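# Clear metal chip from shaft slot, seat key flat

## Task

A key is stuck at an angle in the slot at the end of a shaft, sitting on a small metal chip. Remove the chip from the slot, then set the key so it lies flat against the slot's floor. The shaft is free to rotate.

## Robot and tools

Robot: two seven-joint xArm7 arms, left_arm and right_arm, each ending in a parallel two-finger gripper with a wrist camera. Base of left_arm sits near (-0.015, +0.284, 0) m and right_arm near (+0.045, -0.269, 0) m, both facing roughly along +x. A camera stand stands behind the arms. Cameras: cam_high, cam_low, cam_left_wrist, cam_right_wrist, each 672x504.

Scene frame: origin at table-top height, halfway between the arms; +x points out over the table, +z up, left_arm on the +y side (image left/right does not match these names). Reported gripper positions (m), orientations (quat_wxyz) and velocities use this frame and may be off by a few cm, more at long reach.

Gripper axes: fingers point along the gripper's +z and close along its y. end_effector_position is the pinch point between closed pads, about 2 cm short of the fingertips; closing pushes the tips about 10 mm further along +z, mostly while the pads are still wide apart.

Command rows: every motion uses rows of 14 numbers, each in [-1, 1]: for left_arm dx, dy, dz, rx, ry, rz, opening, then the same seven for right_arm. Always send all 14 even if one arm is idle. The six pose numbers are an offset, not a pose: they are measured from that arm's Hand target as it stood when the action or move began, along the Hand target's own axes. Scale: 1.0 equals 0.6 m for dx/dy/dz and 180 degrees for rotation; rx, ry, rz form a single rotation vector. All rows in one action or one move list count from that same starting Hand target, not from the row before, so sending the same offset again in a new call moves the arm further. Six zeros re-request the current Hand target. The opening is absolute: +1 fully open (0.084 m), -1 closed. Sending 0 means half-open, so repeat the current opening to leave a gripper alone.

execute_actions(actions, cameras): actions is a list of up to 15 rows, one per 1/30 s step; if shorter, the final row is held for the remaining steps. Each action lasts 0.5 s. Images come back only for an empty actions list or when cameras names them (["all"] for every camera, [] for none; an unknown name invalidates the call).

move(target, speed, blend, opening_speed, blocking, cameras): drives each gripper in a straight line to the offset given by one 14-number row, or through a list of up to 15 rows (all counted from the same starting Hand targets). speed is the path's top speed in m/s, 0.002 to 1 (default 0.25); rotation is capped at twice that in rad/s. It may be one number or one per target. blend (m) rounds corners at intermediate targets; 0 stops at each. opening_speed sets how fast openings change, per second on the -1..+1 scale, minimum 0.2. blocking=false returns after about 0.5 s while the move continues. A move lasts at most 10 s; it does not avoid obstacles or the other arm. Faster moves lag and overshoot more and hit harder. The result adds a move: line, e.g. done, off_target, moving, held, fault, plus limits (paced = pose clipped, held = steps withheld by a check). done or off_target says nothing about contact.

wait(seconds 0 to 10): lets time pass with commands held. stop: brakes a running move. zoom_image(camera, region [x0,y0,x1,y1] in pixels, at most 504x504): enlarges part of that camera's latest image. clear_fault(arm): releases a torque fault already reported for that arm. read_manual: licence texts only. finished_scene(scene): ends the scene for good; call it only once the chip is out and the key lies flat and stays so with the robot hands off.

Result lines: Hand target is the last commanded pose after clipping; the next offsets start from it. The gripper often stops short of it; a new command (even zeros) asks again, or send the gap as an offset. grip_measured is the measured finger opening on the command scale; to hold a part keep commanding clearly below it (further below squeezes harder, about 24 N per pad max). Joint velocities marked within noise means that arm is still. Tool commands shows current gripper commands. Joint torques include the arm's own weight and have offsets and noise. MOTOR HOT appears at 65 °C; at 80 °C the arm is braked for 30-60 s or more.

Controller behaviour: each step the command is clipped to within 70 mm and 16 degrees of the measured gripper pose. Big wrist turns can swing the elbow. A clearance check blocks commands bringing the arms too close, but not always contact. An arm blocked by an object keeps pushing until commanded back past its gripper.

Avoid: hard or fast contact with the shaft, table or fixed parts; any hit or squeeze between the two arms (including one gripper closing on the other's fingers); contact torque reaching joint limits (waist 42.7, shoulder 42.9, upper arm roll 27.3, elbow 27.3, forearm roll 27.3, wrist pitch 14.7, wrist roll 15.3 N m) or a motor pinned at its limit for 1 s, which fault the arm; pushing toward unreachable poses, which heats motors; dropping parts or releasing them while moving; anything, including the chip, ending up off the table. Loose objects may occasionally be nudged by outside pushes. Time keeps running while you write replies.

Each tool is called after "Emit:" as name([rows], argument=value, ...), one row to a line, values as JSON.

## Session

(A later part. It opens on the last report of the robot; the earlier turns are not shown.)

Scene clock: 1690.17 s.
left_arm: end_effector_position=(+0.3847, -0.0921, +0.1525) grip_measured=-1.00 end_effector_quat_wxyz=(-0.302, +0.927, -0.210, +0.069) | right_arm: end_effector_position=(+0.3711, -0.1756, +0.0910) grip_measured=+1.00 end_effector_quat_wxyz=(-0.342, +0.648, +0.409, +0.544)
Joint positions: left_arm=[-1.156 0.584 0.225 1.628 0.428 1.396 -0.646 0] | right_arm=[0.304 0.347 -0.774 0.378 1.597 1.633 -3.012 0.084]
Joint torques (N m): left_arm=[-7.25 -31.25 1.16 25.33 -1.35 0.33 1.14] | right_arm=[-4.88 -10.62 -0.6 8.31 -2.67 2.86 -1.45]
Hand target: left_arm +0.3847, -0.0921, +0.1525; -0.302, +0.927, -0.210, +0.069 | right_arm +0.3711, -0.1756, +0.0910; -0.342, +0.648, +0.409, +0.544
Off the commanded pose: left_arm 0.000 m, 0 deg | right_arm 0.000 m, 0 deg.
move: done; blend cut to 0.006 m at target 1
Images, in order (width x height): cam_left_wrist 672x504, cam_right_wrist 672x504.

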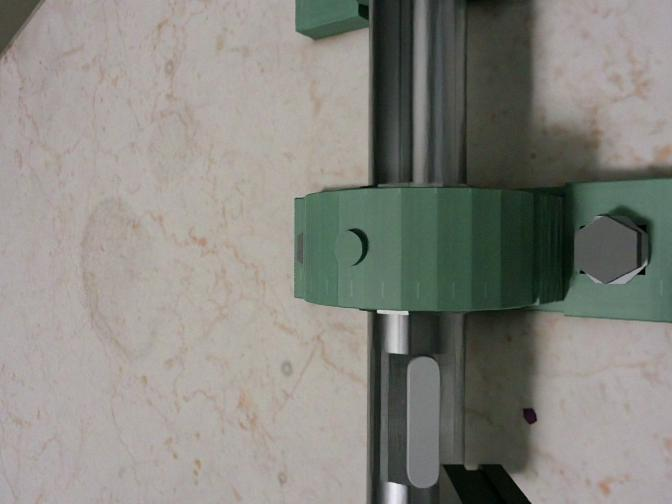

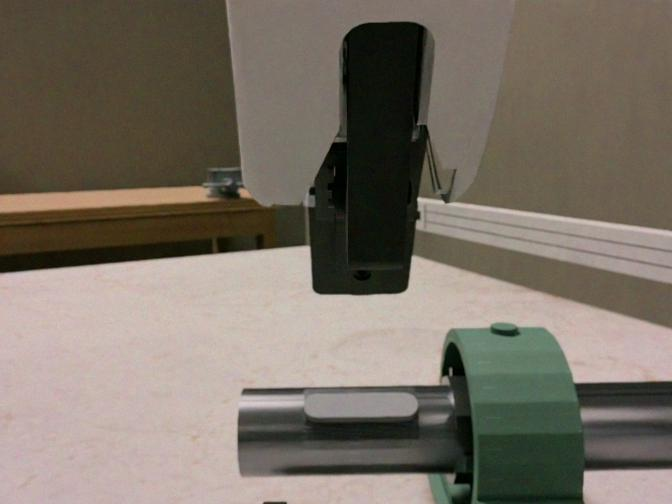

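Emit:
move([
  [-0.058,0,0,0,0,0,-1,0,0,0,0,0,0,1],
  [-0.058,0,0.135,0,0,0,-1,0,0,0,0,0,0,1],
], speed=0.1)

Emit:
move(target=[0,0,0.0035,0,0,0,-1,0,0,0,0,0,0,1], speed=0.02)

Emit:
move(target=[0,0,0.0035,0,0,0,-1,0,0,0,0,0,0,1], speed=0.02, cameras=["cam_right_wrist"])

Scene clock: 1706.97 s.
left_arm: end_effector_position=(+0.3739, -0.0341, +0.0871) grip_measured=-1.00 end_effector_quat_wxyz=(-0.302, +0.927, -0.210, +0.069) | right_arm: end_effector_position=(+0.3711, -0.1756, +0.0910) grip_measured=+1.00 end_effector_quat_wxyz=(-0.342, +0.648, +0.409, +0.544)
Joint positions: left_arm=[-1.137 0.507 0.244 1.306 0.484 1.158 -0.73 0] | right_arm=[0.304 0.347 -0.774 0.378 1.597 1.633 -3.012 0.084]
Joint torques (N m): left_arm=[7.88 -27.96 4.76 16.83 2.35 -1.45 -0.94] | right_arm=[-5.33 -10.56 -0.37 8.45 -2.69 2.82 -1.35]
Hand target: left_arm +0.3739, -0.0341, +0.0870; -0.302, +0.927, -0.210, +0.069 | right_arm +0.3711, -0.1756, +0.0910; -0.342, +0.648, +0.409, +0.544
Off the commanded pose: left_arm 0.000 m, 0 deg | right_arm 0.000 m, 0 deg.
move: done

Scene clock: 1707.67 s.
left_arm: end_effector_position=(+0.3744, -0.0331, +0.0855) grip_measured=-1.00 end_effector_quat_wxyz=(-0.302, +0.927, -0.210, +0.069) | right_arm: end_effector_position=(+0.3711, -0.1756, +0.0910) grip_measured=+1.00 end_effector_quat_wxyz=(-0.342, +0.648, +0.409, +0.544)
Joint positions: left_arm=[-1.136 0.508 0.245 1.303 0.485 1.153 -0.731 0] | right_arm=[0.304 0.347 -0.774 0.378 1.597 1.633 -3.012 0.084]
Joint torques (N m): left_arm=[12.89 -19.26 7.57 9.92 2.36 -1.82 -0.85] | right_arm=[-5.48 -10.22 -0.46 8.52 -2.72 2.84 -1.34]
Hand target: left_arm +0.3745, -0.0330, +0.0853; -0.302, +0.927, -0.210, +0.069 | right_arm +0.3711, -0.1756, +0.0910; -0.342, +0.648, +0.409, +0.544
Off the commanded pose: left_arm 0.000 m, 0 deg | right_arm 0.000 m, 0 deg.
move: done

Scene clock: 1708.37 s.
left_arm: end_effector_position=(+0.3749, -0.0322, +0.0841) grip_measured=-1.00 end_effector_quat_wxyz=(-0.301, +0.927, -0.210, +0.069) | right_arm: end_effector_position=(+0.3711, -0.1756, +0.0910) grip_measured=+1.00 end_effector_quat_wxyz=(-0.342, +0.648, +0.409, +0.544)
Joint positions: left_arm=[-1.134 0.509 0.246 1.3 0.486 1.147 -0.731 0] | right_arm=[0.304 0.347 -0.774 0.378 1.597 1.633 -3.012 0.084]
Joint torques (N m): left_arm=[28.32 1.43 15.64 -6.18 3.17 -3.55 -0.78] | right_arm=[-5.16 -10.35 -0.6 8.54 -2.65 2.94 -1.31]
Hand target: left_arm +0.3750, -0.0319, +0.0836; -0.302, +0.927, -0.210, +0.069 | right_arm +0.3711, -0.1756, +0.0910; -0.342, +0.648, +0.409, +0.544
Off the commanded pose: left_arm 0.001 m, 0 deg | right_arm 0.000 m, 0 deg.
move: done
Images, in order (width x height): cam_right_wrist 672x504.

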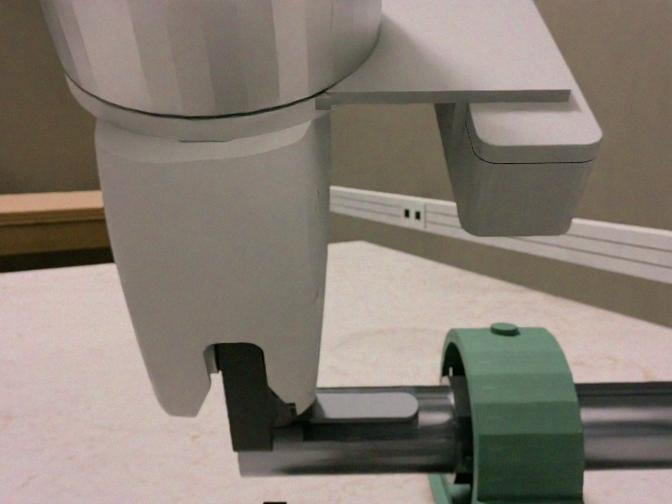

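Emit:
move(target=[0,0,-0.18,0,0,0,-1,0,0,-0.08,0,0,0,1], speed=0.15, cameras=["cam_left_wrist","cam_right_wrist"])

Emit:
zoom_image(camera="cam_right_wrist", region=[230, 300, 490, 490])

Scene clock: 1717.73 s.
left_arm: end_effector_position=(+0.3475, -0.0892, +0.1709) grip_measured=-1.00 end_effector_quat_wxyz=(-0.302, +0.927, -0.210, +0.069) | right_arm: end_effector_position=(+0.3507, -0.2183, +0.0993) grip_measured=+1.00 end_effector_quat_wxyz=(-0.342, +0.648, +0.409, +0.544)
Joint positions: left_arm=[-1.205 0.485 0.21 1.536 0.433 1.429 -0.694 0] | right_arm=[0.213 0.348 -0.876 0.396 1.415 1.684 -3.022 0.084]
Joint torques (N m): left_arm=[-7.41 -29.14 0.68 25.29 -1.26 0.37 1.17] | right_arm=[-4.86 -9.12 -7.75 8.91 -3.03 2.96 -1.4]
Hand target: left_arm +0.3475, -0.0892, +0.1709; -0.302, +0.927, -0.210, +0.069 | right_arm +0.3507, -0.2183, +0.0993; -0.342, +0.648, +0.409, +0.544
Off the commanded pose: left_arm 0.000 m, 0 deg | right_arm 0.000 m, 0 deg.
move: done
Images, in order (width x height): cam_left_wrist 672x504, cam_right_wrist 672x504.

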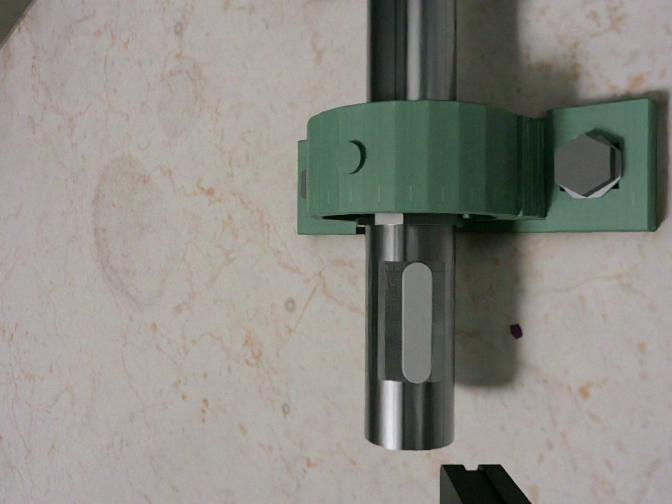

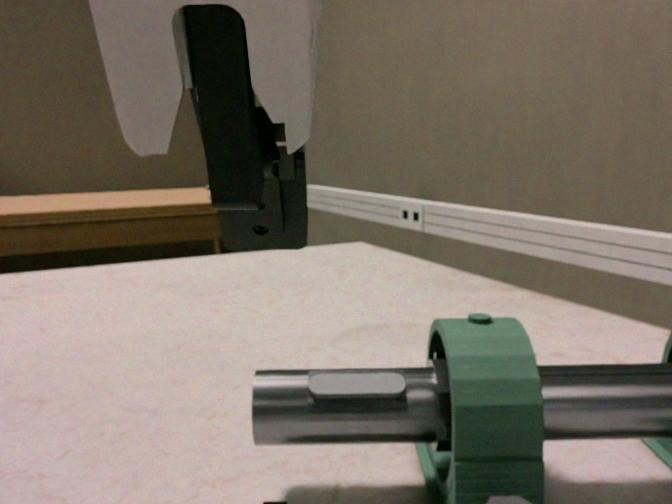

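Scaled by 1.938.

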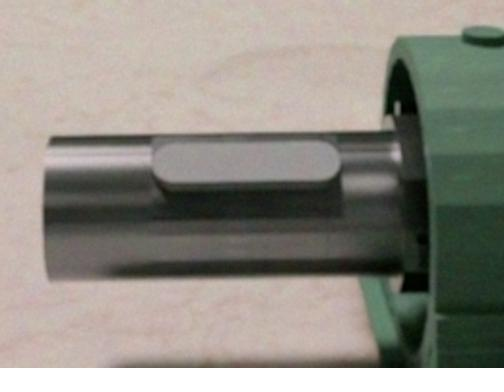

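Key is flat in the slot.

Emit:
finished_scene(scene=1)

The scene is finished: the task was done.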